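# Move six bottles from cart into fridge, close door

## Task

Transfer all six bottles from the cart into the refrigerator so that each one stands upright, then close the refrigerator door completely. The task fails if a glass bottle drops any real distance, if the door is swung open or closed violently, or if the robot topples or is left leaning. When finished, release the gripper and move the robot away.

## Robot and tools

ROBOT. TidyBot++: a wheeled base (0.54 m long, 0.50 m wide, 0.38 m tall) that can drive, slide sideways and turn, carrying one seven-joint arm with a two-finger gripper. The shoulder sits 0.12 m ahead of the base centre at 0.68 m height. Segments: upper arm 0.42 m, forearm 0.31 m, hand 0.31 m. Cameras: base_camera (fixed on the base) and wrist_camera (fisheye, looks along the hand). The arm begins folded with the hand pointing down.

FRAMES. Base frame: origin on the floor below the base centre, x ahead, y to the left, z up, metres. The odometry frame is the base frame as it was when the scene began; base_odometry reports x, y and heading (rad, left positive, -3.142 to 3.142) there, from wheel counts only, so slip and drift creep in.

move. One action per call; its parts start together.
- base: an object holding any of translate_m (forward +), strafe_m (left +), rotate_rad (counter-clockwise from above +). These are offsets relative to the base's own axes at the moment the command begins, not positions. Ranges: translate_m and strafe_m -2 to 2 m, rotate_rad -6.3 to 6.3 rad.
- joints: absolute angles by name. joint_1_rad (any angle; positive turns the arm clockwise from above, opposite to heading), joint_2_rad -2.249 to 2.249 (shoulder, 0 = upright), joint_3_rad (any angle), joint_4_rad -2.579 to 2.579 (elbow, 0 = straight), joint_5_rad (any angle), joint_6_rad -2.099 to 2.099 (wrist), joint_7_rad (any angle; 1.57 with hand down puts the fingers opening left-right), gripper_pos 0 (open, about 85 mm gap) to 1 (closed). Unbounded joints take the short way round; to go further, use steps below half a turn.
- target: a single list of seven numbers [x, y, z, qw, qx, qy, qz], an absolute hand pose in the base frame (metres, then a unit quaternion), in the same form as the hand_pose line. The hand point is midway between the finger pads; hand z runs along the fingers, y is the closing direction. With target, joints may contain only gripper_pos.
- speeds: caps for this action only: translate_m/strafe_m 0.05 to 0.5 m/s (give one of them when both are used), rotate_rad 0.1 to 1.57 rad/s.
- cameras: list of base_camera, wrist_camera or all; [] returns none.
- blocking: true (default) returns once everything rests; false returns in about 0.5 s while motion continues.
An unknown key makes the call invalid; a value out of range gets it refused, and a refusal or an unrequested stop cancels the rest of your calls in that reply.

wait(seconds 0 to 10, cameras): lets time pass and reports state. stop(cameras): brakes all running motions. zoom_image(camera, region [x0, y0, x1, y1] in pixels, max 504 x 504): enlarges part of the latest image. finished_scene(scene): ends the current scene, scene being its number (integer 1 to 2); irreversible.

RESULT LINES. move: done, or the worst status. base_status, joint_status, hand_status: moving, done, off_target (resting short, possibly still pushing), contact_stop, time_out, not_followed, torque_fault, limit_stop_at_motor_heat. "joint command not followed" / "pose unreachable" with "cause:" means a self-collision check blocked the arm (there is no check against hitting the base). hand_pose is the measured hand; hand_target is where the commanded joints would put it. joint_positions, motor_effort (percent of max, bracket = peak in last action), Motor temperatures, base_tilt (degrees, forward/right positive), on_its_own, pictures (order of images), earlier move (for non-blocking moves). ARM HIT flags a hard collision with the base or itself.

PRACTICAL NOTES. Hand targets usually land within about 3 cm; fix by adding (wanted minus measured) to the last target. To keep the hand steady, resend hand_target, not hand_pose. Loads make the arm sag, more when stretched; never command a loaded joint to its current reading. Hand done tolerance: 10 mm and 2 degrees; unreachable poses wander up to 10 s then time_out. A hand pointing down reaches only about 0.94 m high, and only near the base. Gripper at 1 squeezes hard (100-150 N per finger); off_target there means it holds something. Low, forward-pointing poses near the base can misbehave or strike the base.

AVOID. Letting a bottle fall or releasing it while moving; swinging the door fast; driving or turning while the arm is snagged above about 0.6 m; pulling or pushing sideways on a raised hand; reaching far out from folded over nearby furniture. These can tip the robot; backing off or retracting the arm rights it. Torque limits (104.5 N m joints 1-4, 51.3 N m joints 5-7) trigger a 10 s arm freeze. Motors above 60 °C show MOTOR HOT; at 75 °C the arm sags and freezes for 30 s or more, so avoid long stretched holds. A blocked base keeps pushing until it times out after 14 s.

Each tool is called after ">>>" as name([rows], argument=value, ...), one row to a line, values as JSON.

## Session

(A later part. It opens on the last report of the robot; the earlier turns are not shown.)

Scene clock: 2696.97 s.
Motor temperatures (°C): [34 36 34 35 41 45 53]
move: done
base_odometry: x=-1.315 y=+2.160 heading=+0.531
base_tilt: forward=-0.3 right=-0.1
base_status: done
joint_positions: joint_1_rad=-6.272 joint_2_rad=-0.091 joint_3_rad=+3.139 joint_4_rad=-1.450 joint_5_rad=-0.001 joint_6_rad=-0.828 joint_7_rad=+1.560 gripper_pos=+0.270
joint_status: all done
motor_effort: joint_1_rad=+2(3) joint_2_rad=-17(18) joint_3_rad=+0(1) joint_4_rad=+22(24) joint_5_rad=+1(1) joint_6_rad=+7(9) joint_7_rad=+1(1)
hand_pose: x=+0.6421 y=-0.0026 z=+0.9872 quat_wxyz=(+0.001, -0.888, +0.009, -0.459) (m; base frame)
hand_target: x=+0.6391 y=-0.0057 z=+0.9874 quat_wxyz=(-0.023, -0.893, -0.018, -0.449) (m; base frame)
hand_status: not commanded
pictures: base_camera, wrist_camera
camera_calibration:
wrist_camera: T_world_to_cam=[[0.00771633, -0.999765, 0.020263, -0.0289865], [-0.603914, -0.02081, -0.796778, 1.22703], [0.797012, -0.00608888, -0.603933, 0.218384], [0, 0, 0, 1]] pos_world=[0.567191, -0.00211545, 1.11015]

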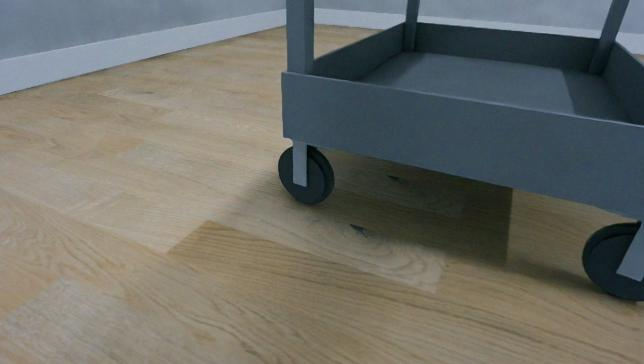

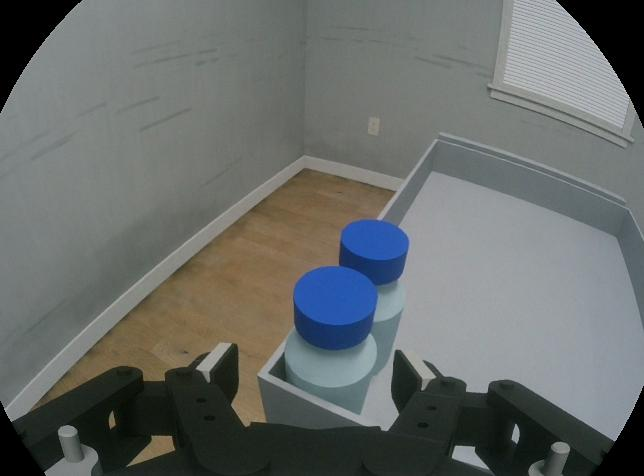

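>>> move(base={"translate_m": 0.022, "strafe_m": -0.013}, speeds={"translate_m": 0.1}, joints={"joint_2_rad": 0.0, "joint_4_rad": -1.42, "joint_6_rad": -0.78}, cameras=["wrist_camera"])

>>> zoom_image(camera="wrist_camera", region=[180, 200, 460, 440])

Scene clock: 2716.93 s.
Motor temperatures (°C): [34 36 34 35 41 45 53]
move: done
base_odometry: x=-1.289 y=+2.160 heading=+0.531
base_tilt: forward=-0.3 right=+0.1
base_status: done
joint_positions: joint_1_rad=-6.272 joint_2_rad=+0.007 joint_3_rad=+3.139 joint_4_rad=-1.437 joint_5_rad=-0.001 joint_6_rad=-0.800 joint_7_rad=+1.560 gripper_pos=+0.270
joint_status: all done
motor_effort: joint_1_rad=+2(4) joint_2_rad=-20(24) joint_3_rad=+0(2) joint_4_rad=+22(24) joint_5_rad=+0(2) joint_6_rad=+6(8) joint_7_rad=+1(1)
hand_pose: x=+0.6771 y=-0.0028 z=+0.9484 quat_wxyz=(+0.001, -0.901, +0.009, -0.434) (m; base frame)
hand_target: x=+0.6814 y=-0.0050 z=+0.9667 quat_wxyz=(-0.023, -0.891, -0.020, -0.453) (m; base frame)
hand_status: not commanded
pictures: wrist_camera
camera_calibration:
wrist_camera: T_world_to_cam=[[0.00918646, -0.999777, 0.0190182, -0.0284527], [-0.648203, -0.0204358, -0.761193, 1.21352], [0.761412, -0.00533502, -0.648247, 0.233145], [0, 0, 0, 1]] pos_world=[0.609348, -0.00240328, 1.0754]

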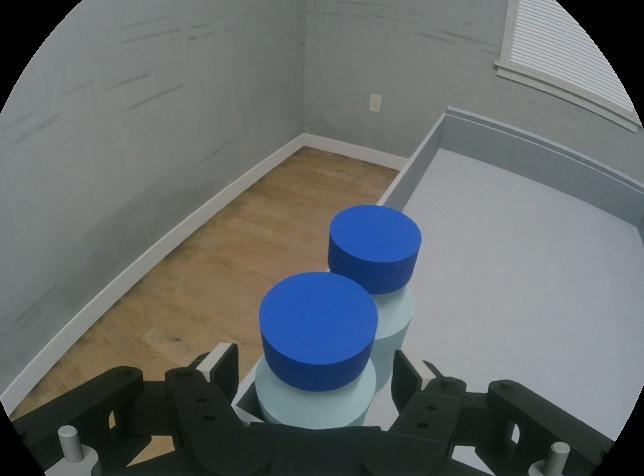

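Scaled by 1.800.

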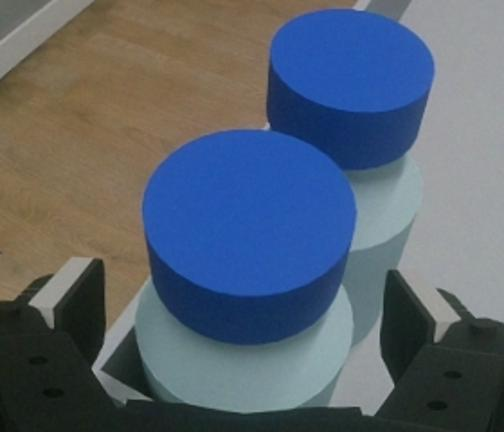

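>>> move(joints={"joint_2_rad": 0.063, "joint_4_rad": -1.42, "joint_6_rad": -0.712}, cameras=["wrist_camera"])

>>> zoom_image(camera="wrist_camera", region=[180, 236, 460, 476])

Scene clock: 2729.20 s.
Motor temperatures (°C): [34 36 34 35 41 45 53]
move: done
base_odometry: x=-1.289 y=+2.160 heading=+0.531
base_tilt: forward=-0.2 right=+0.0
base_status: not commanded
joint_positions: joint_1_rad=-6.272 joint_2_rad=+0.060 joint_3_rad=+3.139 joint_4_rad=-1.437 joint_5_rad=-0.001 joint_6_rad=-0.748 joint_7_rad=+1.560 gripper_pos=+0.270
joint_status: all done
motor_effort: joint_1_rad=+2(2) joint_2_rad=-22(24) joint_3_rad=+0(1) joint_4_rad=+22(23) joint_5_rad=+1(1) joint_6_rad=+6(8) joint_7_rad=+1(1)
hand_pose: x=+0.7009 y=-0.0030 z=+0.9307 quat_wxyz=(+0.001, -0.901, +0.009, -0.433) (m; base frame)
hand_target: x=+0.7112 y=-0.0044 z=+0.9475 quat_wxyz=(-0.022, -0.890, -0.021, -0.455) (m; base frame)
hand_status: not commanded
pictures: wrist_camera
camera_calibration:
wrist_camera: T_world_to_cam=[[0.00914186, -0.999781, 0.0188293, -0.0283718], [-0.649142, -0.0202566, -0.760397, 1.2154], [0.760612, -0.00527147, -0.649185, 0.205066], [0, 0, 0, 1]] pos_world=[0.633252, -0.00266471, 1.05785]

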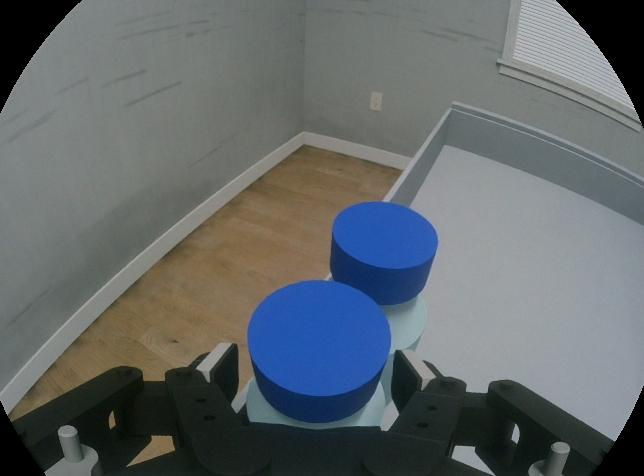

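Scaled by 1.800.

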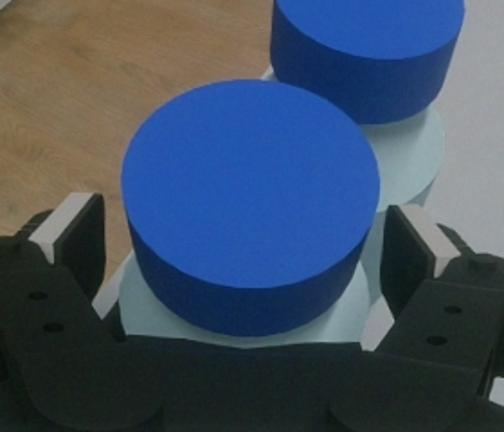

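>>> move(base={"translate_m": 0.008, "strafe_m": -0.002}, speeds={"translate_m": 0.1}, cameras=["wrist_camera"])

>>> zoom_image(camera="wrist_camera", region=[180, 236, 460, 476])

Scene clock: 2760.43 s.
Motor temperatures (°C): [34 37 34 35 41 45 53]
move: done
base_odometry: x=-1.281 y=+2.162 heading=+0.531
base_tilt: forward=-0.2 right=+0.0
base_status: done
joint_positions: joint_1_rad=-6.273 joint_2_rad=+0.066 joint_3_rad=+3.138 joint_4_rad=-1.437 joint_5_rad=-0.001 joint_6_rad=-0.747 joint_7_rad=+1.560 gripper_pos=+0.270
joint_status: not commanded
motor_effort: joint_1_rad=+2(4) joint_2_rad=-22(26) joint_3_rad=+0(2) joint_4_rad=+22(23) joint_5_rad=+0(2) joint_6_rad=+7(7) joint_7_rad=+1(1)
hand_pose: x=+0.7026 y=-0.0028 z=+0.9273 quat_wxyz=(+0.001, -0.902, +0.009, -0.431) (m; base frame)
hand_target: x=+0.7112 y=-0.0044 z=+0.9475 quat_wxyz=(-0.022, -0.890, -0.021, -0.455) (m; base frame)
hand_status: not commanded
pictures: wrist_camera
camera_calibration:
wrist_camera: T_world_to_cam=[[0.00968123, -0.999778, 0.0187159, -0.0283595], [-0.65317, -0.0204947, -0.756934, 1.21356], [0.757149, -0.00489662, -0.653223, 0.207772], [0, 0, 0, 1]] pos_world=[0.63562, -0.00246431, 1.05484]

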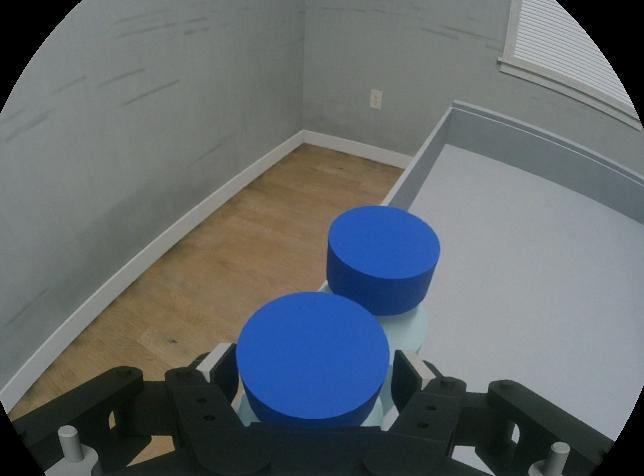

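Scaled by 1.800.

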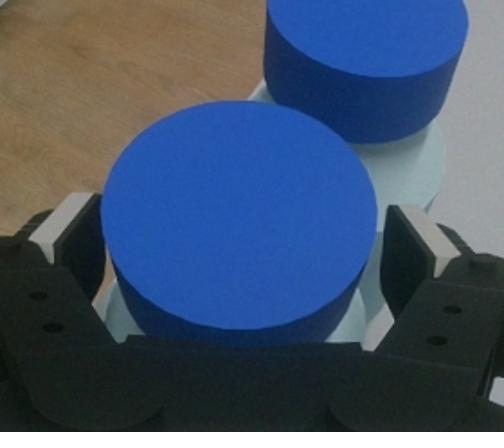

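>>> move(joints={"gripper_pos": 0.56}, cameras=["wrist_camera"])

Scene clock: 2765.27 s.
Motor temperatures (°C): [34 37 34 35 41 45 53]
move: off_target
base_odometry: x=-1.281 y=+2.162 heading=+0.531
base_tilt: forward=-0.2 right=+0.0
base_status: not commanded
joint_positions: joint_1_rad=-6.273 joint_2_rad=+0.066 joint_3_rad=+3.138 joint_4_rad=-1.436 joint_5_rad=-0.001 joint_6_rad=-0.747 joint_7_rad=+1.561 gripper_pos=+0.431
joint_status: gripper_pos off_target (ended at +0.431, target +0.560)
motor_effort: joint_1_rad=+3(4) joint_2_rad=-22(22) joint_3_rad=+0(1) joint_4_rad=+23(24) joint_5_rad=+1(1) joint_6_rad=+8(9) joint_7_rad=+1(1)
hand_pose: x=+0.7027 y=-0.0025 z=+0.9278 quat_wxyz=(+0.001, -0.902, +0.008, -0.432) (m; base frame)
hand_target: x=+0.7112 y=-0.0044 z=+0.9475 quat_wxyz=(-0.022, -0.890, -0.021, -0.455) (m; base frame)
hand_status: not commanded
pictures: wrist_camera
camera_calibration:
wrist_camera: T_world_to_cam=[[0.0108393, -0.99975, 0.019534, -0.0296362], [-0.652362, -0.0218754, -0.757592, 1.21405], [0.75783, -0.00453145, -0.652436, 0.206797], [0, 0, 0, 1]] pos_world=[0.635602, -0.00213395, 1.05525]

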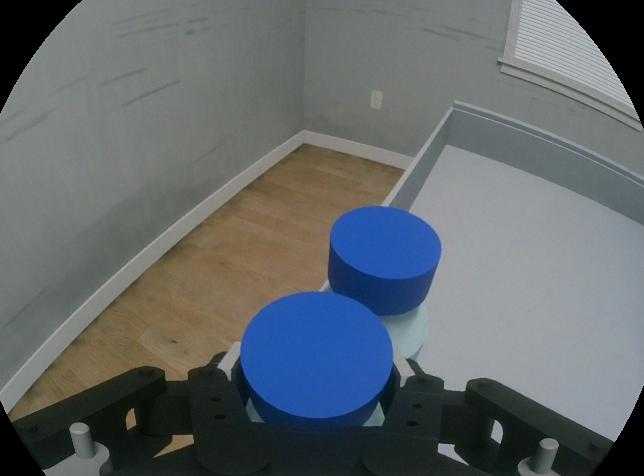

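>>> move(joints={"joint_2_rad": 0.07, "joint_4_rad": -1.113, "joint_6_rad": -0.991}, cameras=["wrist_camera"])

Scene clock: 2796.73 s.
Motor temperatures (°C): [34 37 34 36 41 45 53]
move: off_target
base_odometry: x=-1.281 y=+2.162 heading=+0.531
base_tilt: forward=-0.2 right=+0.0
base_status: not commanded
joint_positions: joint_1_rad=-6.274 joint_2_rad=+0.100 joint_3_rad=+3.139 joint_4_rad=-1.164 joint_5_rad=-0.001 joint_6_rad=-0.980 joint_7_rad=+1.561 gripper_pos=+0.431
joint_status: joint_4_rad off_target (ended at -1.164, target -1.113); the others done
motor_effort: joint_1_rad=+3(3) joint_2_rad=-27(31) joint_3_rad=+1(3) joint_4_rad=+26(30) joint_5_rad=+1(2) joint_6_rad=+10(12) joint_7_rad=+1(1)
hand_pose: x=+0.7042 y=-0.0021 z=+1.0012 quat_wxyz=(+0.001, -0.901, +0.007, -0.434) (m; base frame)
hand_target: x=+0.6957 y=-0.0065 z=+1.0439 quat_wxyz=(-0.024, -0.885, -0.016, -0.465) (m; base frame)
hand_status: not commanded
pictures: wrist_camera
camera_calibration:
wrist_camera: T_world_to_cam=[[0.011854, -0.999731, 0.0199278, -0.0318164], [-0.648434, -0.0228562, -0.760927, 1.27118], [0.761178, -0.00390182, -0.648531, 0.247219], [0, 0, 0, 1]] pos_world=[0.636477, -0.00178885, 1.12824]

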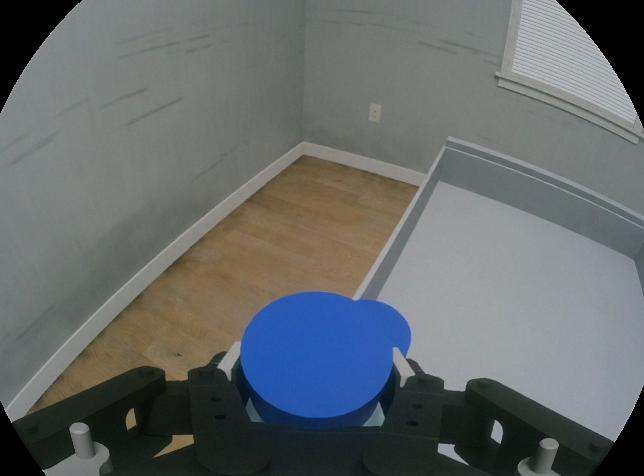

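>>> move(joints={"joint_2_rad": 0.11, "joint_4_rad": -0.735, "joint_6_rad": -1.315}, cameras=["wrist_camera"])

Scene clock: 2809.00 s.
Motor temperatures (°C): [34 37 34 36 41 45 53]
move: off_target
base_odometry: x=-1.281 y=+2.162 heading=+0.531
base_tilt: forward=-0.2 right=+0.0
base_status: not commanded
joint_positions: joint_1_rad=-6.274 joint_2_rad=+0.123 joint_3_rad=+3.139 joint_4_rad=-0.778 joint_5_rad=-0.001 joint_6_rad=-1.296 joint_7_rad=+1.561 gripper_pos=+0.431
joint_status: joint_4_rad off_target (ended at -0.778, target -0.735); the others done
motor_effort: joint_1_rad=+2(3) joint_2_rad=-25(29) joint_3_rad=+0(1) joint_4_rad=+22(28) joint_5_rad=+1(2) joint_6_rad=+10(12) joint_7_rad=+1(1)
hand_pose: x=+0.6692 y=-0.0019 z=+1.1120 quat_wxyz=(+0.001, -0.891, +0.007, -0.455) (m; base frame)
hand_target: x=+0.6590 y=-0.0081 z=+1.1358 quat_wxyz=(-0.023, -0.882, -0.010, -0.471) (m; base frame)
hand_status: not commanded
pictures: wrist_camera
camera_calibration:
wrist_camera: T_world_to_cam=[[0.0112232, -0.999719, 0.0208819, -0.034034], [-0.612296, -0.0233811, -0.790283, 1.34128], [0.790549, -0.0039164, -0.612386, 0.285862], [0, 0, 0, 1]] pos_world=[0.595655, -0.00154426, 1.23576]

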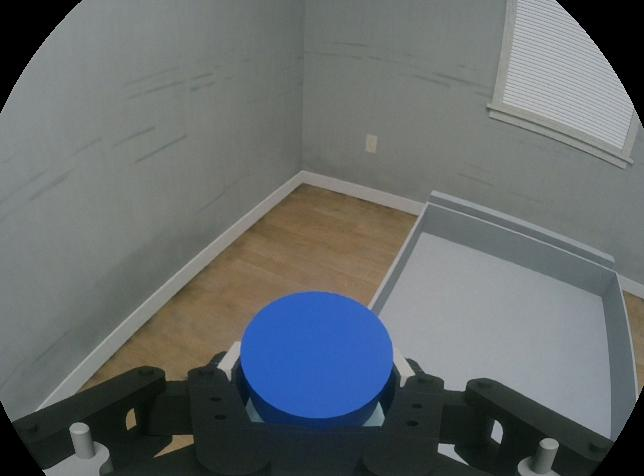

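>>> move(base={"translate_m": -0.15}, speeds={"translate_m": 0.3}, cameras=["base_camera"])

Scene clock: 2843.40 s.
Motor temperatures (°C): [34 37 34 36 41 45 53]
move: done
base_odometry: x=-1.411 y=+2.086 heading=+0.531
base_tilt: forward=-0.3 right=+0.0
base_status: done
joint_positions: joint_1_rad=-6.275 joint_2_rad=+0.133 joint_3_rad=+3.139 joint_4_rad=-0.774 joint_5_rad=-0.001 joint_6_rad=-1.305 joint_7_rad=+1.561 gripper_pos=+0.431
joint_status: not commanded
motor_effort: joint_1_rad=+2(4) joint_2_rad=-26(30) joint_3_rad=+0(2) joint_4_rad=+23(25) joint_5_rad=+0(2) joint_6_rad=+10(11) joint_7_rad=+1(1)
hand_pose: x=+0.6717 y=-0.0014 z=+1.1064 quat_wxyz=(+0.002, -0.894, +0.007, -0.448) (m; base frame)
hand_target: x=+0.6590 y=-0.0081 z=+1.1358 quat_wxyz=(-0.023, -0.882, -0.010, -0.471) (m; base frame)
hand_status: not commanded
pictures: base_camera

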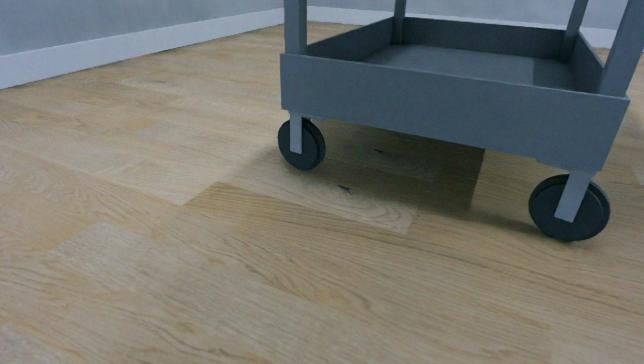

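>>> move(base={"translate_m": 0.205, "strafe_m": -0.733, "rotate_rad": -1.6}, speeds={"translate_m": 0.35, "rotate_rad": 0.8}, cameras=["base_camera"])

Scene clock: 2903.80 s.
Motor temperatures (°C): [34 37 34 36 41 45 52]
move: done
base_odometry: x=-0.863 y=+1.558 heading=-1.070
base_tilt: forward=-0.3 right=+0.0
base_status: done
joint_positions: joint_1_rad=-6.282 joint_2_rad=+0.145 joint_3_rad=+3.140 joint_4_rad=-0.774 joint_5_rad=-0.001 joint_6_rad=-1.305 joint_7_rad=+1.561 gripper_pos=+0.431
joint_status: not commanded
motor_effort: joint_1_rad=+2(8) joint_2_rad=-27(31) joint_3_rad=+0(4) joint_4_rad=+23(25) joint_5_rad=+0(4) joint_6_rad=+10(11) joint_7_rad=+1(1)
hand_pose: x=+0.6770 y=+0.0017 z=+1.0995 quat_wxyz=(+0.003, -0.897, +0.004, -0.443) (m; base frame)
hand_target: x=+0.6590 y=-0.0081 z=+1.1358 quat_wxyz=(-0.023, -0.882, -0.010, -0.471) (m; base frame)
hand_status: not commanded
pictures: base_camera

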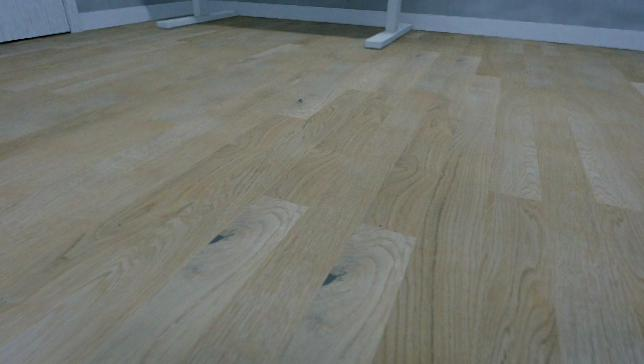

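>>> zoom_image(camera="base_camera", region=[0, 0, 504, 100])

>>> zoom_image(camera="base_camera", region=[344, 0, 644, 80])

Scaled by 1.000.

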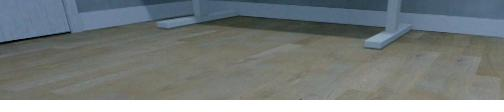

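Scaled by 1.680.

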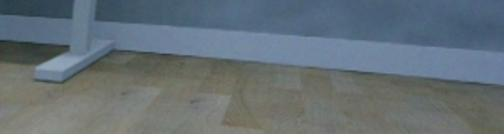

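>>> move(base={"translate_m": 0.724, "strafe_m": 0.175, "rotate_rad": -1.986}, speeds={"translate_m": 0.35, "rotate_rad": 0.8}, cameras=["base_camera"])

Scene clock: 2959.90 s.
Motor temperatures (°C): [34 38 34 36 41 45 52]
move: done
base_odometry: x=-0.361 y=+1.007 heading=-3.056
base_tilt: forward=-0.3 right=+0.0
base_status: done
joint_positions: joint_1_rad=-6.281 joint_2_rad=+0.141 joint_3_rad=+3.141 joint_4_rad=-0.773 joint_5_rad=-0.001 joint_6_rad=-1.307 joint_7_rad=+1.561 gripper_pos=+0.431
joint_status: not commanded
motor_effort: joint_1_rad=+2(6) joint_2_rad=-26(29) joint_3_rad=-1(3) joint_4_rad=+23(24) joint_5_rad=+0(3) joint_6_rad=+10(11) joint_7_rad=+1(1)
hand_pose: x=+0.6751 y=+0.0009 z=+1.1016 quat_wxyz=(+0.002, -0.896, +0.005, -0.444) (m; base frame)
hand_target: x=+0.6590 y=-0.0081 z=+1.1358 quat_wxyz=(-0.023, -0.882, -0.010, -0.471) (m; base frame)
hand_status: not commanded
pictures: base_camera

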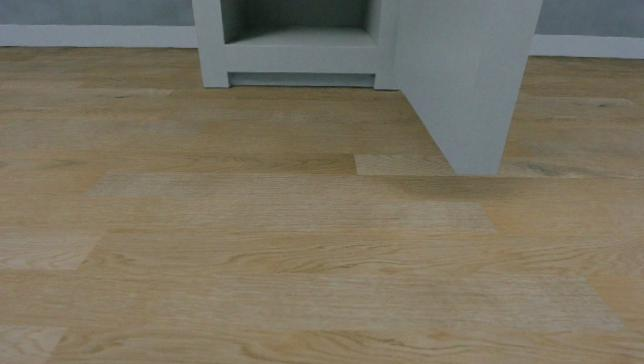

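>>> zoom_image(camera="base_camera", region=[190, 0, 410, 110])

Scaled by 2.291.

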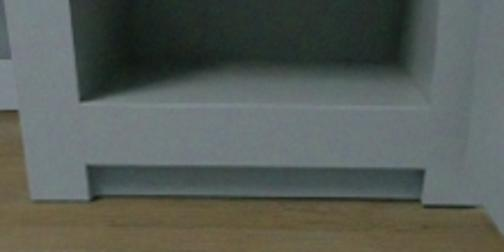

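>>> move(base={"translate_m": 0.555, "strafe_m": 0.124, "rotate_rad": -0.037}, speeds={"translate_m": 0.3}, joints={"joint_1_rad": -6.196}, cameras=["base_camera"])

>>> zoom_image(camera="base_camera", region=[160, 80, 560, 240])

Scene clock: 3018.77 s.
Motor temperatures (°C): [34 38 34 36 41 45 52]
move: done
base_odometry: x=-0.904 y=+0.836 heading=-3.094
base_tilt: forward=-0.3 right=+0.1
base_status: done
joint_positions: joint_1_rad=-6.196 joint_2_rad=+0.144 joint_3_rad=+3.141 joint_4_rad=-0.773 joint_5_rad=+0.000 joint_6_rad=-1.307 joint_7_rad=+1.561 gripper_pos=+0.431
joint_status: all done
motor_effort: joint_1_rad=+2(6) joint_2_rad=-26(29) joint_3_rad=-1(3) joint_4_rad=+23(24) joint_5_rad=+1(2) joint_6_rad=+9(11) joint_7_rad=+1(1)
hand_pose: x=+0.6741 y=-0.0468 z=+1.1002 quat_wxyz=(-0.017, -0.896, +0.043, -0.442) (m; base frame)
hand_target: x=+0.6563 y=-0.0550 z=+1.1358 quat_wxyz=(-0.044, -0.881, +0.029, -0.470) (m; base frame)
hand_status: not commanded
pictures: base_camera

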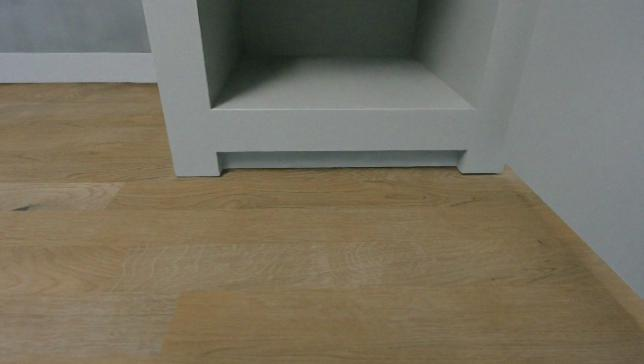

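Scaled by 1.260.

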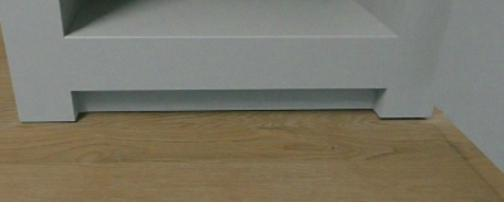

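>>> move(base={"translate_m": 0.285, "strafe_m": -0.01, "rotate_rad": 0.018}, speeds={"translate_m": 0.2, "rotate_rad": 0.2}, cameras=["base_camera", "wrist_camera"])

>>> zoom_image(camera="base_camera", region=[90, 180, 590, 364])

Scene clock: 3037.67 s.
Motor temperatures (°C): [34 38 34 36 41 45 52]
move: done
base_odometry: x=-1.189 y=+0.832 heading=-3.075
base_tilt: forward=-0.2 right=+0.0
base_status: done
joint_positions: joint_1_rad=-6.196 joint_2_rad=+0.145 joint_3_rad=+3.139 joint_4_rad=-0.773 joint_5_rad=+0.001 joint_6_rad=-1.307 joint_7_rad=+1.561 gripper_pos=+0.431
joint_status: not commanded
motor_effort: joint_1_rad=+2(5) joint_2_rad=-27(30) joint_3_rad=+0(3) joint_4_rad=+23(24) joint_5_rad=+1(2) joint_6_rad=+11(11) joint_7_rad=+1(1)
hand_pose: x=+0.6745 y=-0.0465 z=+1.0997 quat_wxyz=(-0.017, -0.896, +0.043, -0.442) (m; base frame)
hand_target: x=+0.6563 y=-0.0550 z=+1.1358 quat_wxyz=(-0.044, -0.881, +0.029, -0.470) (m; base frame)
hand_status: not commanded
pictures: base_camera, wrist_camera
camera_calibration:
wrist_camera: T_world_to_cam=[[-0.0683909, -0.99742, 0.021797, -0.0256933], [-0.63385, 0.0265691, -0.772999, 1.33159], [0.770426, -0.0666821, -0.634032, 0.308484], [0, 0, 0, 1]] pos_world=[0.604607, -0.0404357, 1.22547]

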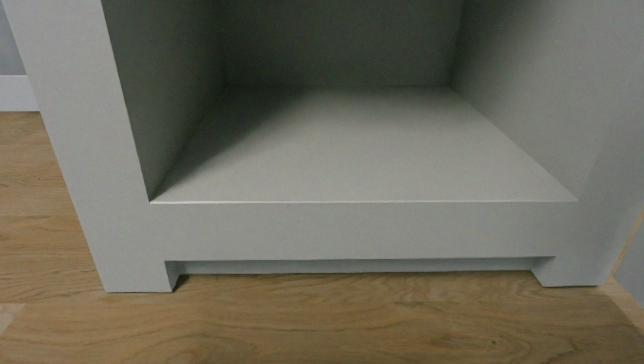

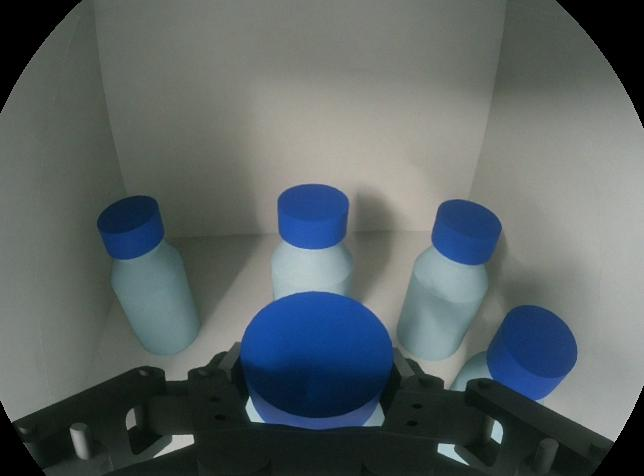

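Scaled by 1.008.

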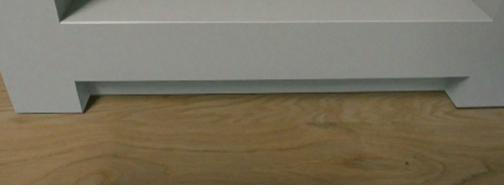

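>>> move(joints={"joint_2_rad": 0.122, "joint_4_rad": -0.86, "joint_6_rad": -1.19}, cameras=[])

Scene clock: 3059.57 s.
Motor temperatures (°C): [34 38 34 36 40 45 52]
move: done
base_odometry: x=-1.189 y=+0.832 heading=-3.075
base_tilt: forward=-0.2 right=+0.0
base_status: not commanded
joint_positions: joint_1_rad=-6.196 joint_2_rad=+0.150 joint_3_rad=+3.139 joint_4_rad=-0.876 joint_5_rad=+0.001 joint_6_rad=-1.248 joint_7_rad=+1.561 gripper_pos=+0.431
joint_status: all done
motor_effort: joint_1_rad=+2(2) joint_2_rad=-27(29) joint_3_rad=+0(2) joint_4_rad=+23(25) joint_5_rad=+1(2) joint_6_rad=+10(11) joint_7_rad=+1(1)
hand_pose: x=+0.6864 y=-0.0475 z=+1.0594 quat_wxyz=(-0.016, -0.906, +0.043, -0.420) (m; base frame)
hand_target: x=+0.6854 y=-0.0570 z=+1.0981 quat_wxyz=(-0.044, -0.884, +0.026, -0.464) (m; base frame)
hand_status: not commanded
pictures: none
No camera images: "cameras" was empty.

>>> move(joints={"joint_2_rad": 0.124, "joint_4_rad": -0.885, "joint_6_rad": -1.145}, cameras=["wrist_camera"])

Scene clock: 3065.17 s.
Motor temperatures (°C): [34 38 34 36 40 45 52]
move: done
base_odometry: x=-1.189 y=+0.832 heading=-3.075
base_tilt: forward=-0.2 right=-0.1
base_status: not commanded
joint_positions: joint_1_rad=-6.196 joint_2_rad=+0.151 joint_3_rad=+3.139 joint_4_rad=-0.898 joint_5_rad=+0.001 joint_6_rad=-1.201 joint_7_rad=+1.561 gripper_pos=+0.431
joint_status: all done
motor_effort: joint_1_rad=+2(2) joint_2_rad=-27(29) joint_3_rad=+1(1) joint_4_rad=+24(25) joint_5_rad=+1(1) joint_6_rad=+9(10) joint_7_rad=+1(1)
hand_pose: x=+0.6950 y=-0.0483 z=+1.0590 quat_wxyz=(-0.017, -0.901, +0.043, -0.431) (m; base frame)
hand_target: x=+0.6940 y=-0.0575 z=+1.0955 quat_wxyz=(-0.044, -0.880, +0.026, -0.472) (m; base frame)
hand_status: not commanded
pictures: wrist_camera
camera_calibration:
wrist_camera: T_world_to_cam=[[-0.0678088, -0.997469, 0.0213923, -0.0251238], [-0.652547, 0.0281207, -0.757227, 1.30959], [0.754708, -0.0653061, -0.652802, 0.297611], [0, 0, 0, 1]] pos_world=[0.628253, -0.0424509, 1.18647]

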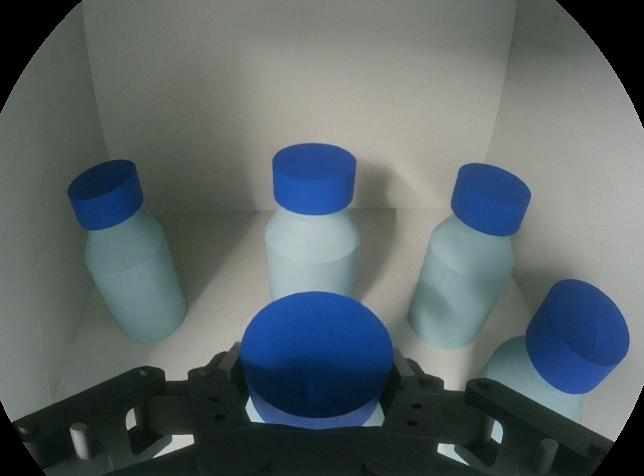

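>>> move(joints={"joint_2_rad": 0.124, "joint_4_rad": -0.902, "joint_6_rad": -1.135}, cameras=[])

Scene clock: 3072.40 s.
Motor temperatures (°C): [34 38 34 36 40 45 52]
move: done
base_odometry: x=-1.189 y=+0.832 heading=-3.075
base_tilt: forward=-0.2 right=+0.0
base_status: not commanded
joint_positions: joint_1_rad=-6.196 joint_2_rad=+0.150 joint_3_rad=+3.139 joint_4_rad=-0.906 joint_5_rad=+0.001 joint_6_rad=-1.188 joint_7_rad=+1.561 gripper_pos=+0.431
joint_status: all done
motor_effort: joint_1_rad=+2(2) joint_2_rad=-26(28) joint_3_rad=+0(0) joint_4_rad=+22(24) joint_5_rad=+0(1) joint_6_rad=+9(10) joint_7_rad=+1(1)
hand_pose: x=+0.6968 y=-0.0484 z=+1.0588 quat_wxyz=(-0.017, -0.900, +0.043, -0.434) (m; base frame)
hand_target: x=+0.6956 y=-0.0576 z=+1.0891 quat_wxyz=(-0.044, -0.882, +0.025, -0.469) (m; base frame)
hand_status: not commanded
pictures: none
No camera images: "cameras" was empty.

>>> move(joints={"joint_2_rad": 0.126, "joint_4_rad": -0.915, "joint_6_rad": -1.128}, cameras=[])

Scene clock: 3079.17 s.
Motor temperatures (°C): [34 38 34 36 40 45 52]
move: done
base_odometry: x=-1.189 y=+0.832 heading=-3.075
base_tilt: forward=-0.2 right=+0.0
base_status: not commanded
joint_positions: joint_1_rad=-6.196 joint_2_rad=+0.149 joint_3_rad=+3.139 joint_4_rad=-0.912 joint_5_rad=+0.001 joint_6_rad=-1.178 joint_7_rad=+1.561 gripper_pos=+0.431
joint_status: all done
motor_effort: joint_1_rad=+2(3) joint_2_rad=-24(26) joint_3_rad=+1(1) joint_4_rad=+22(23) joint_5_rad=+1(1) joint_6_rad=+9(10) joint_7_rad=+1(1)
hand_pose: x=+0.6979 y=-0.0485 z=+1.0587 quat_wxyz=(-0.017, -0.899, +0.043, -0.436) (m; base frame)
hand_target: x=+0.6975 y=-0.0578 z=+1.0829 quat_wxyz=(-0.044, -0.884, +0.025, -0.466) (m; base frame)
hand_status: not commanded
pictures: none
No camera images: "cameras" was empty.

>>> move(joints={"gripper_pos": 0.33}, cameras=["wrist_camera"])

Scene clock: 3084.03 s.
Motor temperatures (°C): [34 38 34 36 40 45 52]
move: done
base_odometry: x=-1.189 y=+0.832 heading=-3.075
base_tilt: forward=-0.2 right=-0.1
base_status: not commanded
joint_positions: joint_1_rad=-6.196 joint_2_rad=+0.148 joint_3_rad=+3.139 joint_4_rad=-0.912 joint_5_rad=+0.001 joint_6_rad=-1.164 joint_7_rad=+1.561 gripper_pos=+0.330
joint_status: all done
motor_effort: joint_1_rad=+2(3) joint_2_rad=-23(26) joint_3_rad=+0(1) joint_4_rad=+20(22) joint_5_rad=+0(2) joint_6_rad=+7(9) joint_7_rad=+1(1)
hand_pose: x=+0.7003 y=-0.0487 z=+1.0624 quat_wxyz=(-0.017, -0.896, +0.043, -0.443) (m; base frame)
hand_target: x=+0.6975 y=-0.0578 z=+1.0829 quat_wxyz=(-0.044, -0.884, +0.025, -0.466) (m; base frame)
hand_status: not commanded
pictures: wrist_camera
camera_calibration:
wrist_camera: T_world_to_cam=[[-0.0683499, -0.997422, 0.0218528, -0.0253944], [-0.633018, 0.0264277, -0.773686, 1.31938], [0.771114, -0.0667146, -0.633193, 0.263405], [0, 0, 0, 1]] pos_world=[0.630341, -0.0426242, 1.18813]

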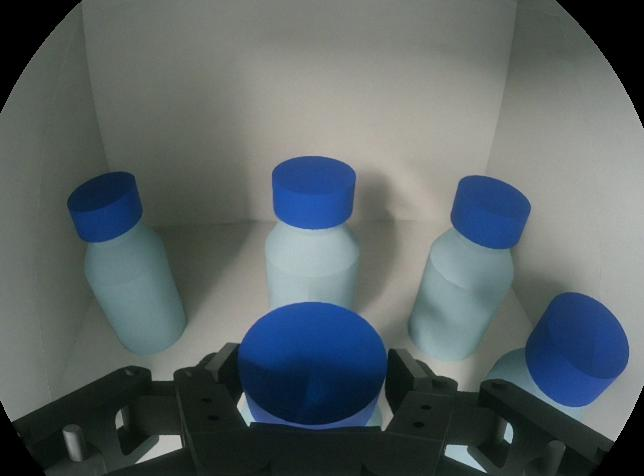

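Open further and retreat.

>>> move(joints={"gripper_pos": 0.15}, cameras=[])

>>> move(base={"translate_m": -0.13, "strafe_m": 0.011}, speeds={"translate_m": 0.15}, cameras=["wrist_camera"])

Scene clock: 3089.37 s.
Motor temperatures (°C): [34 38 34 36 40 45 52]
move: done
base_odometry: x=-1.189 y=+0.832 heading=-3.075
base_tilt: forward=-0.2 right=+0.0
base_status: not commanded
joint_positions: joint_1_rad=-6.196 joint_2_rad=+0.148 joint_3_rad=+3.139 joint_4_rad=-0.912 joint_5_rad=+0.001 joint_6_rad=-1.164 joint_7_rad=+1.561 gripper_pos=+0.150
joint_status: all done
motor_effort: joint_1_rad=+2(2) joint_2_rad=-23(24) joint_3_rad=-1(1) joint_4_rad=+20(20) joint_5_rad=+1(1) joint_6_rad=+6(8) joint_7_rad=+1(1)
hand_pose: x=+0.7003 y=-0.0487 z=+1.0624 quat_wxyz=(-0.017, -0.896, +0.043, -0.443) (m; base frame)
hand_target: x=+0.6975 y=-0.0578 z=+1.0829 quat_wxyz=(-0.044, -0.884, +0.025, -0.466) (m; base frame)
hand_status: not commanded
pictures: none
No camera images: "cameras" was empty.

Scene clock: 3090.90 s.
Motor temperatures (°C): [34 38 34 36 40 45 52]
move: done
base_odometry: x=-1.058 y=+0.829 heading=-3.075
base_tilt: forward=-0.3 right=+0.0
base_status: done
joint_positions: joint_1_rad=-6.196 joint_2_rad=+0.137 joint_3_rad=+3.140 joint_4_rad=-0.913 joint_5_rad=+0.001 joint_6_rad=-1.164 joint_7_rad=+1.561 gripper_pos=+0.150
joint_status: not commanded
motor_effort: joint_1_rad=+2(4) joint_2_rad=-23(28) joint_3_rad=+0(2) joint_4_rad=+19(21) joint_5_rad=+1(2) joint_6_rad=+6(8) joint_7_rad=+1(1)
hand_pose: x=+0.6963 y=-0.0484 z=+1.0687 quat_wxyz=(-0.017, -0.893, +0.043, -0.447) (m; base frame)
hand_target: x=+0.6975 y=-0.0578 z=+1.0829 quat_wxyz=(-0.044, -0.884, +0.025, -0.466) (m; base frame)
hand_status: not commanded
pictures: wrist_camera
camera_calibration:
wrist_camera: T_world_to_cam=[[-0.0686182, -0.997399, 0.0220646, -0.0255073], [-0.624546, 0.0256993, -0.780565, 1.32308], [0.777968, -0.0673414, -0.624685, 0.25661], [0, 0, 0, 1]] pos_world=[0.62494, -0.0421627, 1.19361]

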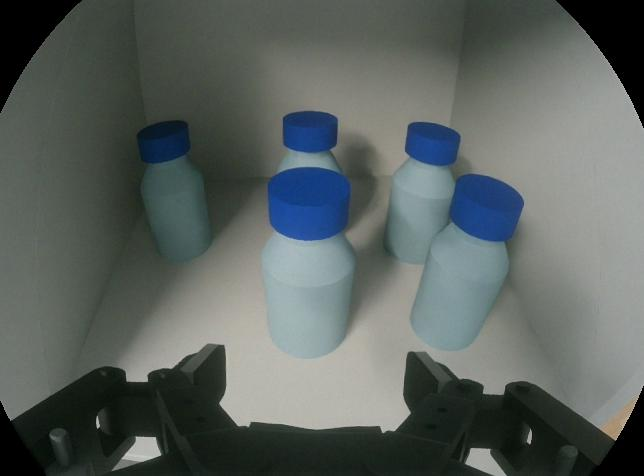

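>>> move(base={"translate_m": -0.47}, speeds={"translate_m": 0.35}, joints={"joint_1_rad": -6.283, "joint_2_rad": -0.9, "joint_4_rad": -2.3, "joint_6_rad": -0.1}, cameras=["base_camera"])

Scene clock: 3113.37 s.
Motor temperatures (°C): [34 38 34 36 40 45 52]
move: done
base_odometry: x=-0.589 y=+0.860 heading=-3.075
base_tilt: forward=-0.2 right=+0.0
base_status: done
joint_positions: joint_1_rad=-6.264 joint_2_rad=-0.882 joint_3_rad=+3.140 joint_4_rad=-2.290 joint_5_rad=+0.001 joint_6_rad=-0.143 joint_7_rad=+1.561 gripper_pos=+0.150
joint_status: all done
motor_effort: joint_1_rad=+2(4) joint_2_rad=+7(28) joint_3_rad=+1(2) joint_4_rad=+23(24) joint_5_rad=+0(2) joint_6_rad=+8(9) joint_7_rad=+1(1)
hand_pose: x=+0.4155 y=-0.0035 z=+1.0062 quat_wxyz=(-0.004, -0.700, +0.009, -0.714) (m; base frame)
hand_target: x=+0.4097 y=+0.0013 z=+1.0188 quat_wxyz=(-0.025, -0.681, -0.022, -0.731) (m; base frame)
hand_status: not commanded
pictures: base_camera

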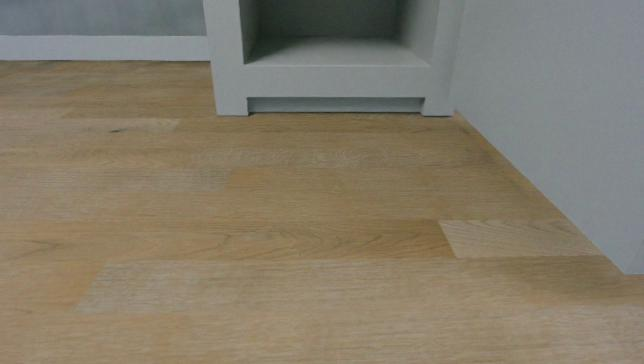

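>>> move(base={"translate_m": -0.081, "strafe_m": -0.835, "rotate_rad": -1.597}, speeds={"strafe_m": 0.35, "rotate_rad": 1.2}, cameras=["base_camera", "wrist_camera"])

Scene clock: 3145.43 s.
Motor temperatures (°C): [34 37 34 36 40 45 52]
move: done
base_odometry: x=-0.564 y=+1.699 heading=+1.610
base_tilt: forward=-0.2 right=+0.0
base_status: done
joint_positions: joint_1_rad=-6.267 joint_2_rad=-0.886 joint_3_rad=+3.138 joint_4_rad=-2.291 joint_5_rad=+0.001 joint_6_rad=-0.140 joint_7_rad=+1.561 gripper_pos=+0.150
joint_status: not commanded
motor_effort: joint_1_rad=+2(3) joint_2_rad=+7(8) joint_3_rad=+0(3) joint_4_rad=+23(24) joint_5_rad=+0(2) joint_6_rad=+8(9) joint_7_rad=+1(1)
hand_pose: x=+0.4144 y=-0.0020 z=+1.0080 quat_wxyz=(-0.003, -0.698, +0.007, -0.716) (m; base frame)
hand_target: x=+0.4097 y=+0.0013 z=+1.0188 quat_wxyz=(-0.025, -0.681, -0.022, -0.731) (m; base frame)
hand_status: not commanded
pictures: base_camera, wrist_camera
camera_calibration:
wrist_camera: T_world_to_cam=[[-0.0145193, -0.99941, 0.0311144, -0.0287554], [-0.00687497, -0.0310171, -0.999495, 1.06303], [0.999871, -0.0147259, -0.00642056, -0.273942], [0, 0, 0, 1]] pos_world=[0.280798, 0.000199688, 1.06163]

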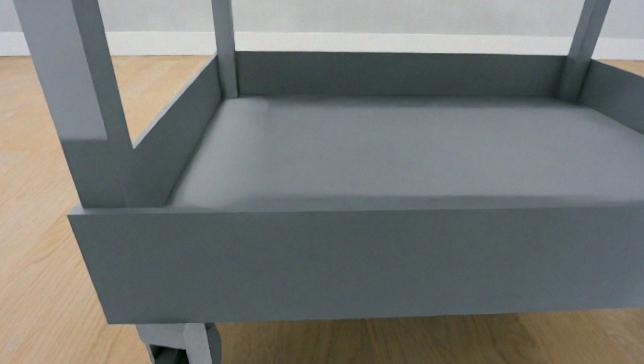

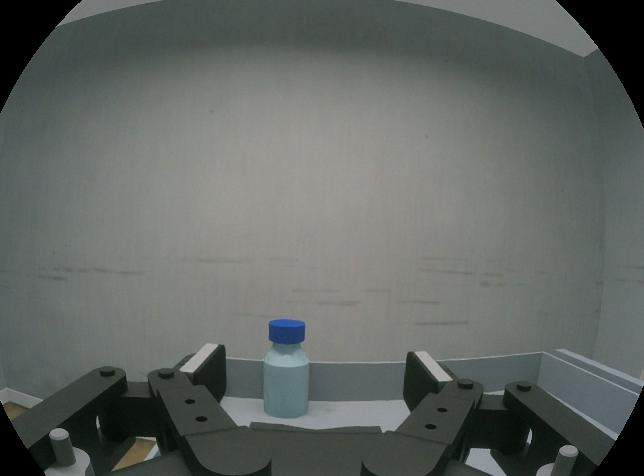

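>>> move(base={"translate_m": 0.085, "strafe_m": 0.037}, speeds={"translate_m": 0.2}, joints={"joint_1_rad": -6.283, "joint_2_rad": -0.085, "joint_4_rad": -1.425, "joint_6_rad": -0.87, "gripper_pos": 0.2}, cameras=["wrist_camera"])

Scene clock: 3192.93 s.
Motor temperatures (°C): [34 37 34 36 40 45 52]
move: done
base_odometry: x=-0.604 y=+1.783 heading=+1.610
base_tilt: forward=-0.2 right=-0.1
base_status: done
joint_positions: joint_1_rad=-6.267 joint_2_rad=-0.091 joint_3_rad=+3.138 joint_4_rad=-1.450 joint_5_rad=+0.001 joint_6_rad=-0.828 joint_7_rad=+1.561 gripper_pos=+0.200
joint_status: all done
motor_effort: joint_1_rad=+2(3) joint_2_rad=-17(18) joint_3_rad=+0(2) joint_4_rad=+21(24) joint_5_rad=+0(2) joint_6_rad=+8(10) joint_7_rad=+1(1)
hand_pose: x=+0.6420 y=-0.0054 z=+0.9873 quat_wxyz=(-0.001, -0.888, +0.010, -0.460) (m; base frame)
hand_target: x=+0.6391 y=-0.0057 z=+0.9874 quat_wxyz=(-0.023, -0.893, -0.018, -0.449) (m; base frame)
hand_status: not commanded
pictures: wrist_camera
camera_calibration:
wrist_camera: T_world_to_cam=[[0.00362176, -0.999725, 0.0231865, -0.0320013], [-0.603836, -0.0206686, -0.79684, 1.22701], [0.7971, -0.0111149, -0.603745, 0.21826], [0, 0, 0, 1]] pos_world=[0.567056, -0.00420594, 1.11025]

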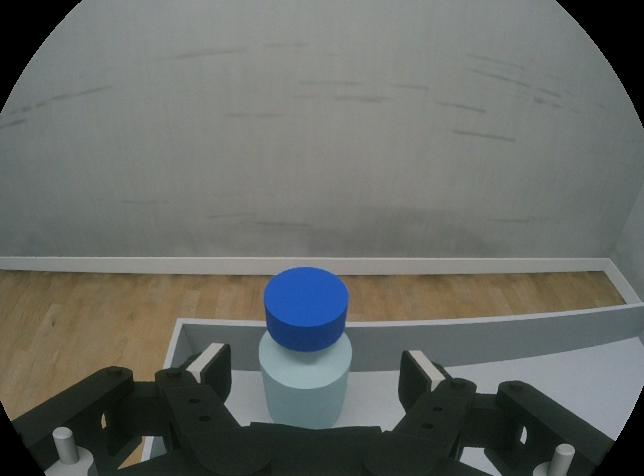

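>>> move(base={"translate_m": 0.03, "strafe_m": 0.004}, speeds={"translate_m": 0.1}, joints={"joint_2_rad": 0.0, "joint_4_rad": -1.42, "joint_6_rad": -0.78}, cameras=[])

>>> move(joints={"joint_2_rad": 0.063, "joint_4_rad": -1.42, "joint_6_rad": -0.712}, cameras=["wrist_camera", "base_camera"])

Scene clock: 3205.87 s.
Motor temperatures (°C): [34 37 34 36 40 45 52]
move: done
base_odometry: x=-0.609 y=+1.812 heading=+1.610
base_tilt: forward=-0.2 right=+0.0
base_status: done
joint_positions: joint_1_rad=-6.268 joint_2_rad=+0.009 joint_3_rad=+3.138 joint_4_rad=-1.437 joint_5_rad=+0.001 joint_6_rad=-0.799 joint_7_rad=+1.561 gripper_pos=+0.200
joint_status: all done
motor_effort: joint_1_rad=+2(3) joint_2_rad=-21(24) joint_3_rad=+0(2) joint_4_rad=+21(24) joint_5_rad=+1(1) joint_6_rad=+6(7) joint_7_rad=+1(1)
hand_pose: x=+0.6778 y=-0.0055 z=+0.9474 quat_wxyz=(-0.001, -0.901, +0.010, -0.433) (m; base frame)
hand_target: x=+0.6814 y=-0.0050 z=+0.9667 quat_wxyz=(-0.023, -0.891, -0.020, -0.453) (m; base frame)
hand_status: not commanded
pictures: none
No camera images: "cameras" was empty.

Scene clock: 3206.77 s.
Motor temperatures (°C): [34 37 34 36 40 45 52]
move: done
base_odometry: x=-0.609 y=+1.812 heading=+1.610
base_tilt: forward=-0.2 right=+0.0
base_status: not commanded
joint_positions: joint_1_rad=-6.268 joint_2_rad=+0.060 joint_3_rad=+3.138 joint_4_rad=-1.437 joint_5_rad=+0.001 joint_6_rad=-0.748 joint_7_rad=+1.561 gripper_pos=+0.200
joint_status: all done
motor_effort: joint_1_rad=+2(2) joint_2_rad=-22(24) joint_3_rad=-1(1) joint_4_rad=+22(24) joint_5_rad=+1(2) joint_6_rad=+7(7) joint_7_rad=+1(1)
hand_pose: x=+0.7009 y=-0.0059 z=+0.9311 quat_wxyz=(-0.001, -0.901, +0.010, -0.434) (m; base frame)
hand_target: x=+0.7112 y=-0.0044 z=+0.9475 quat_wxyz=(-0.022, -0.890, -0.021, -0.455) (m; base frame)
hand_status: not commanded
pictures: base_camera, wrist_camera
camera_calibration:
wrist_camera: T_world_to_cam=[[0.0056381, -0.999749, 0.0216673, -0.0314087], [-0.64867, -0.0201468, -0.760803, 1.21567], [0.761049, -0.00976542, -0.648621, 0.204425], [0, 0, 0, 1]] pos_world=[0.633168, -0.00491269, 1.05816]

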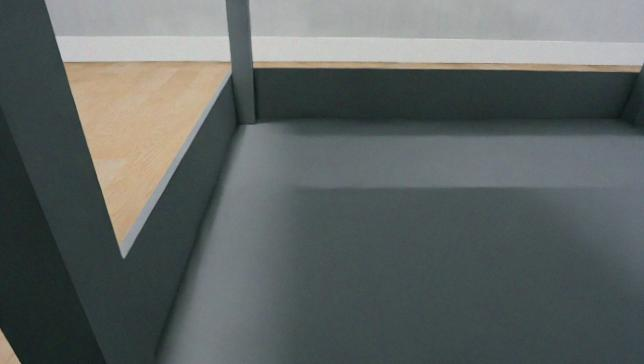

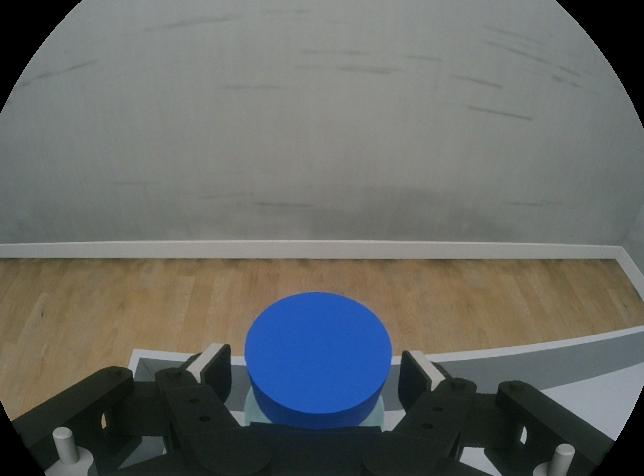

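>>> move(joints={"gripper_pos": 0.56}, cameras=[])

Scene clock: 3211.73 s.
Motor temperatures (°C): [34 37 34 36 40 45 52]
move: off_target
base_odometry: x=-0.609 y=+1.812 heading=+1.610
base_tilt: forward=-0.2 right=+0.0
base_status: not commanded
joint_positions: joint_1_rad=-6.268 joint_2_rad=+0.059 joint_3_rad=+3.138 joint_4_rad=-1.436 joint_5_rad=+0.001 joint_6_rad=-0.748 joint_7_rad=+1.561 gripper_pos=+0.436
joint_status: gripper_pos off_target (ended at +0.436, target +0.560)
motor_effort: joint_1_rad=+2(2) joint_2_rad=-21(22) joint_3_rad=-1(1) joint_4_rad=+24(25) joint_5_rad=+1(1) joint_6_rad=+8(10) joint_7_rad=+1(1)
hand_pose: x=+0.7007 y=-0.0059 z=+0.9316 quat_wxyz=(-0.001, -0.901, +0.010, -0.434) (m; base frame)
hand_target: x=+0.7112 y=-0.0044 z=+0.9475 quat_wxyz=(-0.022, -0.890, -0.021, -0.455) (m; base frame)
hand_status: not commanded
pictures: none
No camera images: "cameras" was empty.

>>> move(joints={"joint_2_rad": 0.11, "joint_4_rad": -0.735, "joint_6_rad": -1.315}, cameras=["wrist_camera"])

Scene clock: 3218.23 s.
Motor temperatures (°C): [34 37 34 36 40 45 52]
move: off_target
base_odometry: x=-0.609 y=+1.812 heading=+1.610
base_tilt: forward=-0.2 right=+0.0
base_status: not commanded
joint_positions: joint_1_rad=-6.268 joint_2_rad=+0.118 joint_3_rad=+3.138 joint_4_rad=-0.776 joint_5_rad=+0.001 joint_6_rad=-1.292 joint_7_rad=+1.561 gripper_pos=+0.436
joint_status: joint_4_rad off_target (ended at -0.776, target -0.735); the others done
motor_effort: joint_1_rad=+2(2) joint_2_rad=-24(30) joint_3_rad=+0(1) joint_4_rad=+22(31) joint_5_rad=+1(1) joint_6_rad=+10(13) joint_7_rad=+1(1)
hand_pose: x=+0.6676 y=-0.0056 z=+1.1171 quat_wxyz=(-0.001, -0.888, +0.010, -0.460) (m; base frame)
hand_target: x=+0.6590 y=-0.0081 z=+1.1358 quat_wxyz=(-0.023, -0.882, -0.010, -0.471) (m; base frame)
hand_status: not commanded
pictures: wrist_camera
camera_calibration:
wrist_camera: T_world_to_cam=[[0.00409795, -0.999742, 0.0223439, -0.0347324], [-0.603103, -0.0202939, -0.797405, 1.3461], [0.797653, -0.0102079, -0.60303, 0.275024], [0, 0, 0, 1]] pos_world=[0.592607, -0.00459838, 1.24001]

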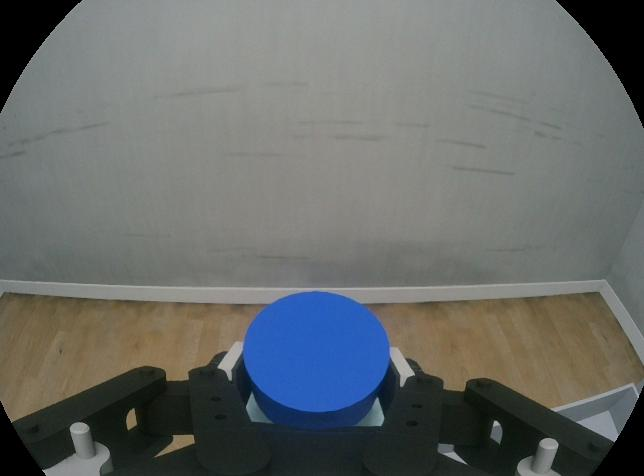

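>>> move(base={"translate_m": -0.18}, speeds={"translate_m": 0.35}, cameras=[])

>>> move(base={"translate_m": -0.637, "strafe_m": -0.333, "rotate_rad": 1.59}, speeds={"translate_m": 0.35, "rotate_rad": 0.7}, cameras=["base_camera"])

>>> zoom_image(camera="base_camera", region=[150, 0, 450, 120])

Scene clock: 3240.27 s.
Motor temperatures (°C): [34 37 34 36 40 45 52]
move: done
base_odometry: x=-0.602 y=+1.632 heading=+1.610
base_tilt: forward=-0.2 right=+0.1
base_status: done
joint_positions: joint_1_rad=-6.270 joint_2_rad=+0.128 joint_3_rad=+3.138 joint_4_rad=-0.772 joint_5_rad=+0.001 joint_6_rad=-1.300 joint_7_rad=+1.561 gripper_pos=+0.436
joint_status: not commanded
motor_effort: joint_1_rad=+2(3) joint_2_rad=-25(32) joint_3_rad=+0(1) joint_4_rad=+22(24) joint_5_rad=+0(1) joint_6_rad=+9(10) joint_7_rad=+1(1)
hand_pose: x=+0.6706 y=-0.0047 z=+1.1112 quat_wxyz=(+0.000, -0.891, +0.009, -0.453) (m; base frame)
hand_target: x=+0.6590 y=-0.0081 z=+1.1358 quat_wxyz=(-0.023, -0.882, -0.010, -0.471) (m; base frame)
hand_status: not commanded
pictures: none
No camera images: "cameras" was empty.

Scene clock: 3243.47 s.
Motor temperatures (°C): [34 37 34 36 40 45 52]
move: done
base_odometry: x=-0.244 y=+1.008 heading=-3.084
base_tilt: forward=-0.3 right=+0.1
base_status: done
joint_positions: joint_1_rad=-6.286 joint_2_rad=+0.140 joint_3_rad=+3.138 joint_4_rad=-0.772 joint_5_rad=+0.001 joint_6_rad=-1.300 joint_7_rad=+1.561 gripper_pos=+0.436
joint_status: not commanded
motor_effort: joint_1_rad=+2(7) joint_2_rad=-25(30) joint_3_rad=+0(4) joint_4_rad=+22(24) joint_5_rad=+0(3) joint_6_rad=+9(10) joint_7_rad=+1(1)
hand_pose: x=+0.6758 y=+0.0043 z=+1.1045 quat_wxyz=(+0.003, -0.894, +0.002, -0.448) (m; base frame)
hand_target: x=+0.6590 y=-0.0081 z=+1.1358 quat_wxyz=(-0.023, -0.882, -0.010, -0.471) (m; base frame)
hand_status: not commanded
pictures: base_camera

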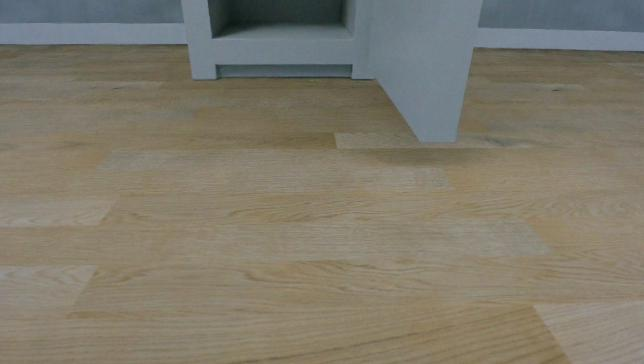

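Scaled by 1.680.

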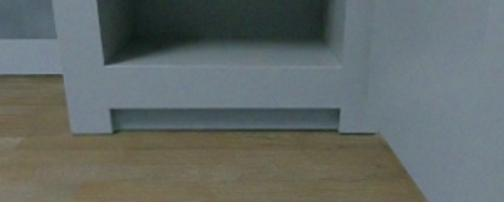

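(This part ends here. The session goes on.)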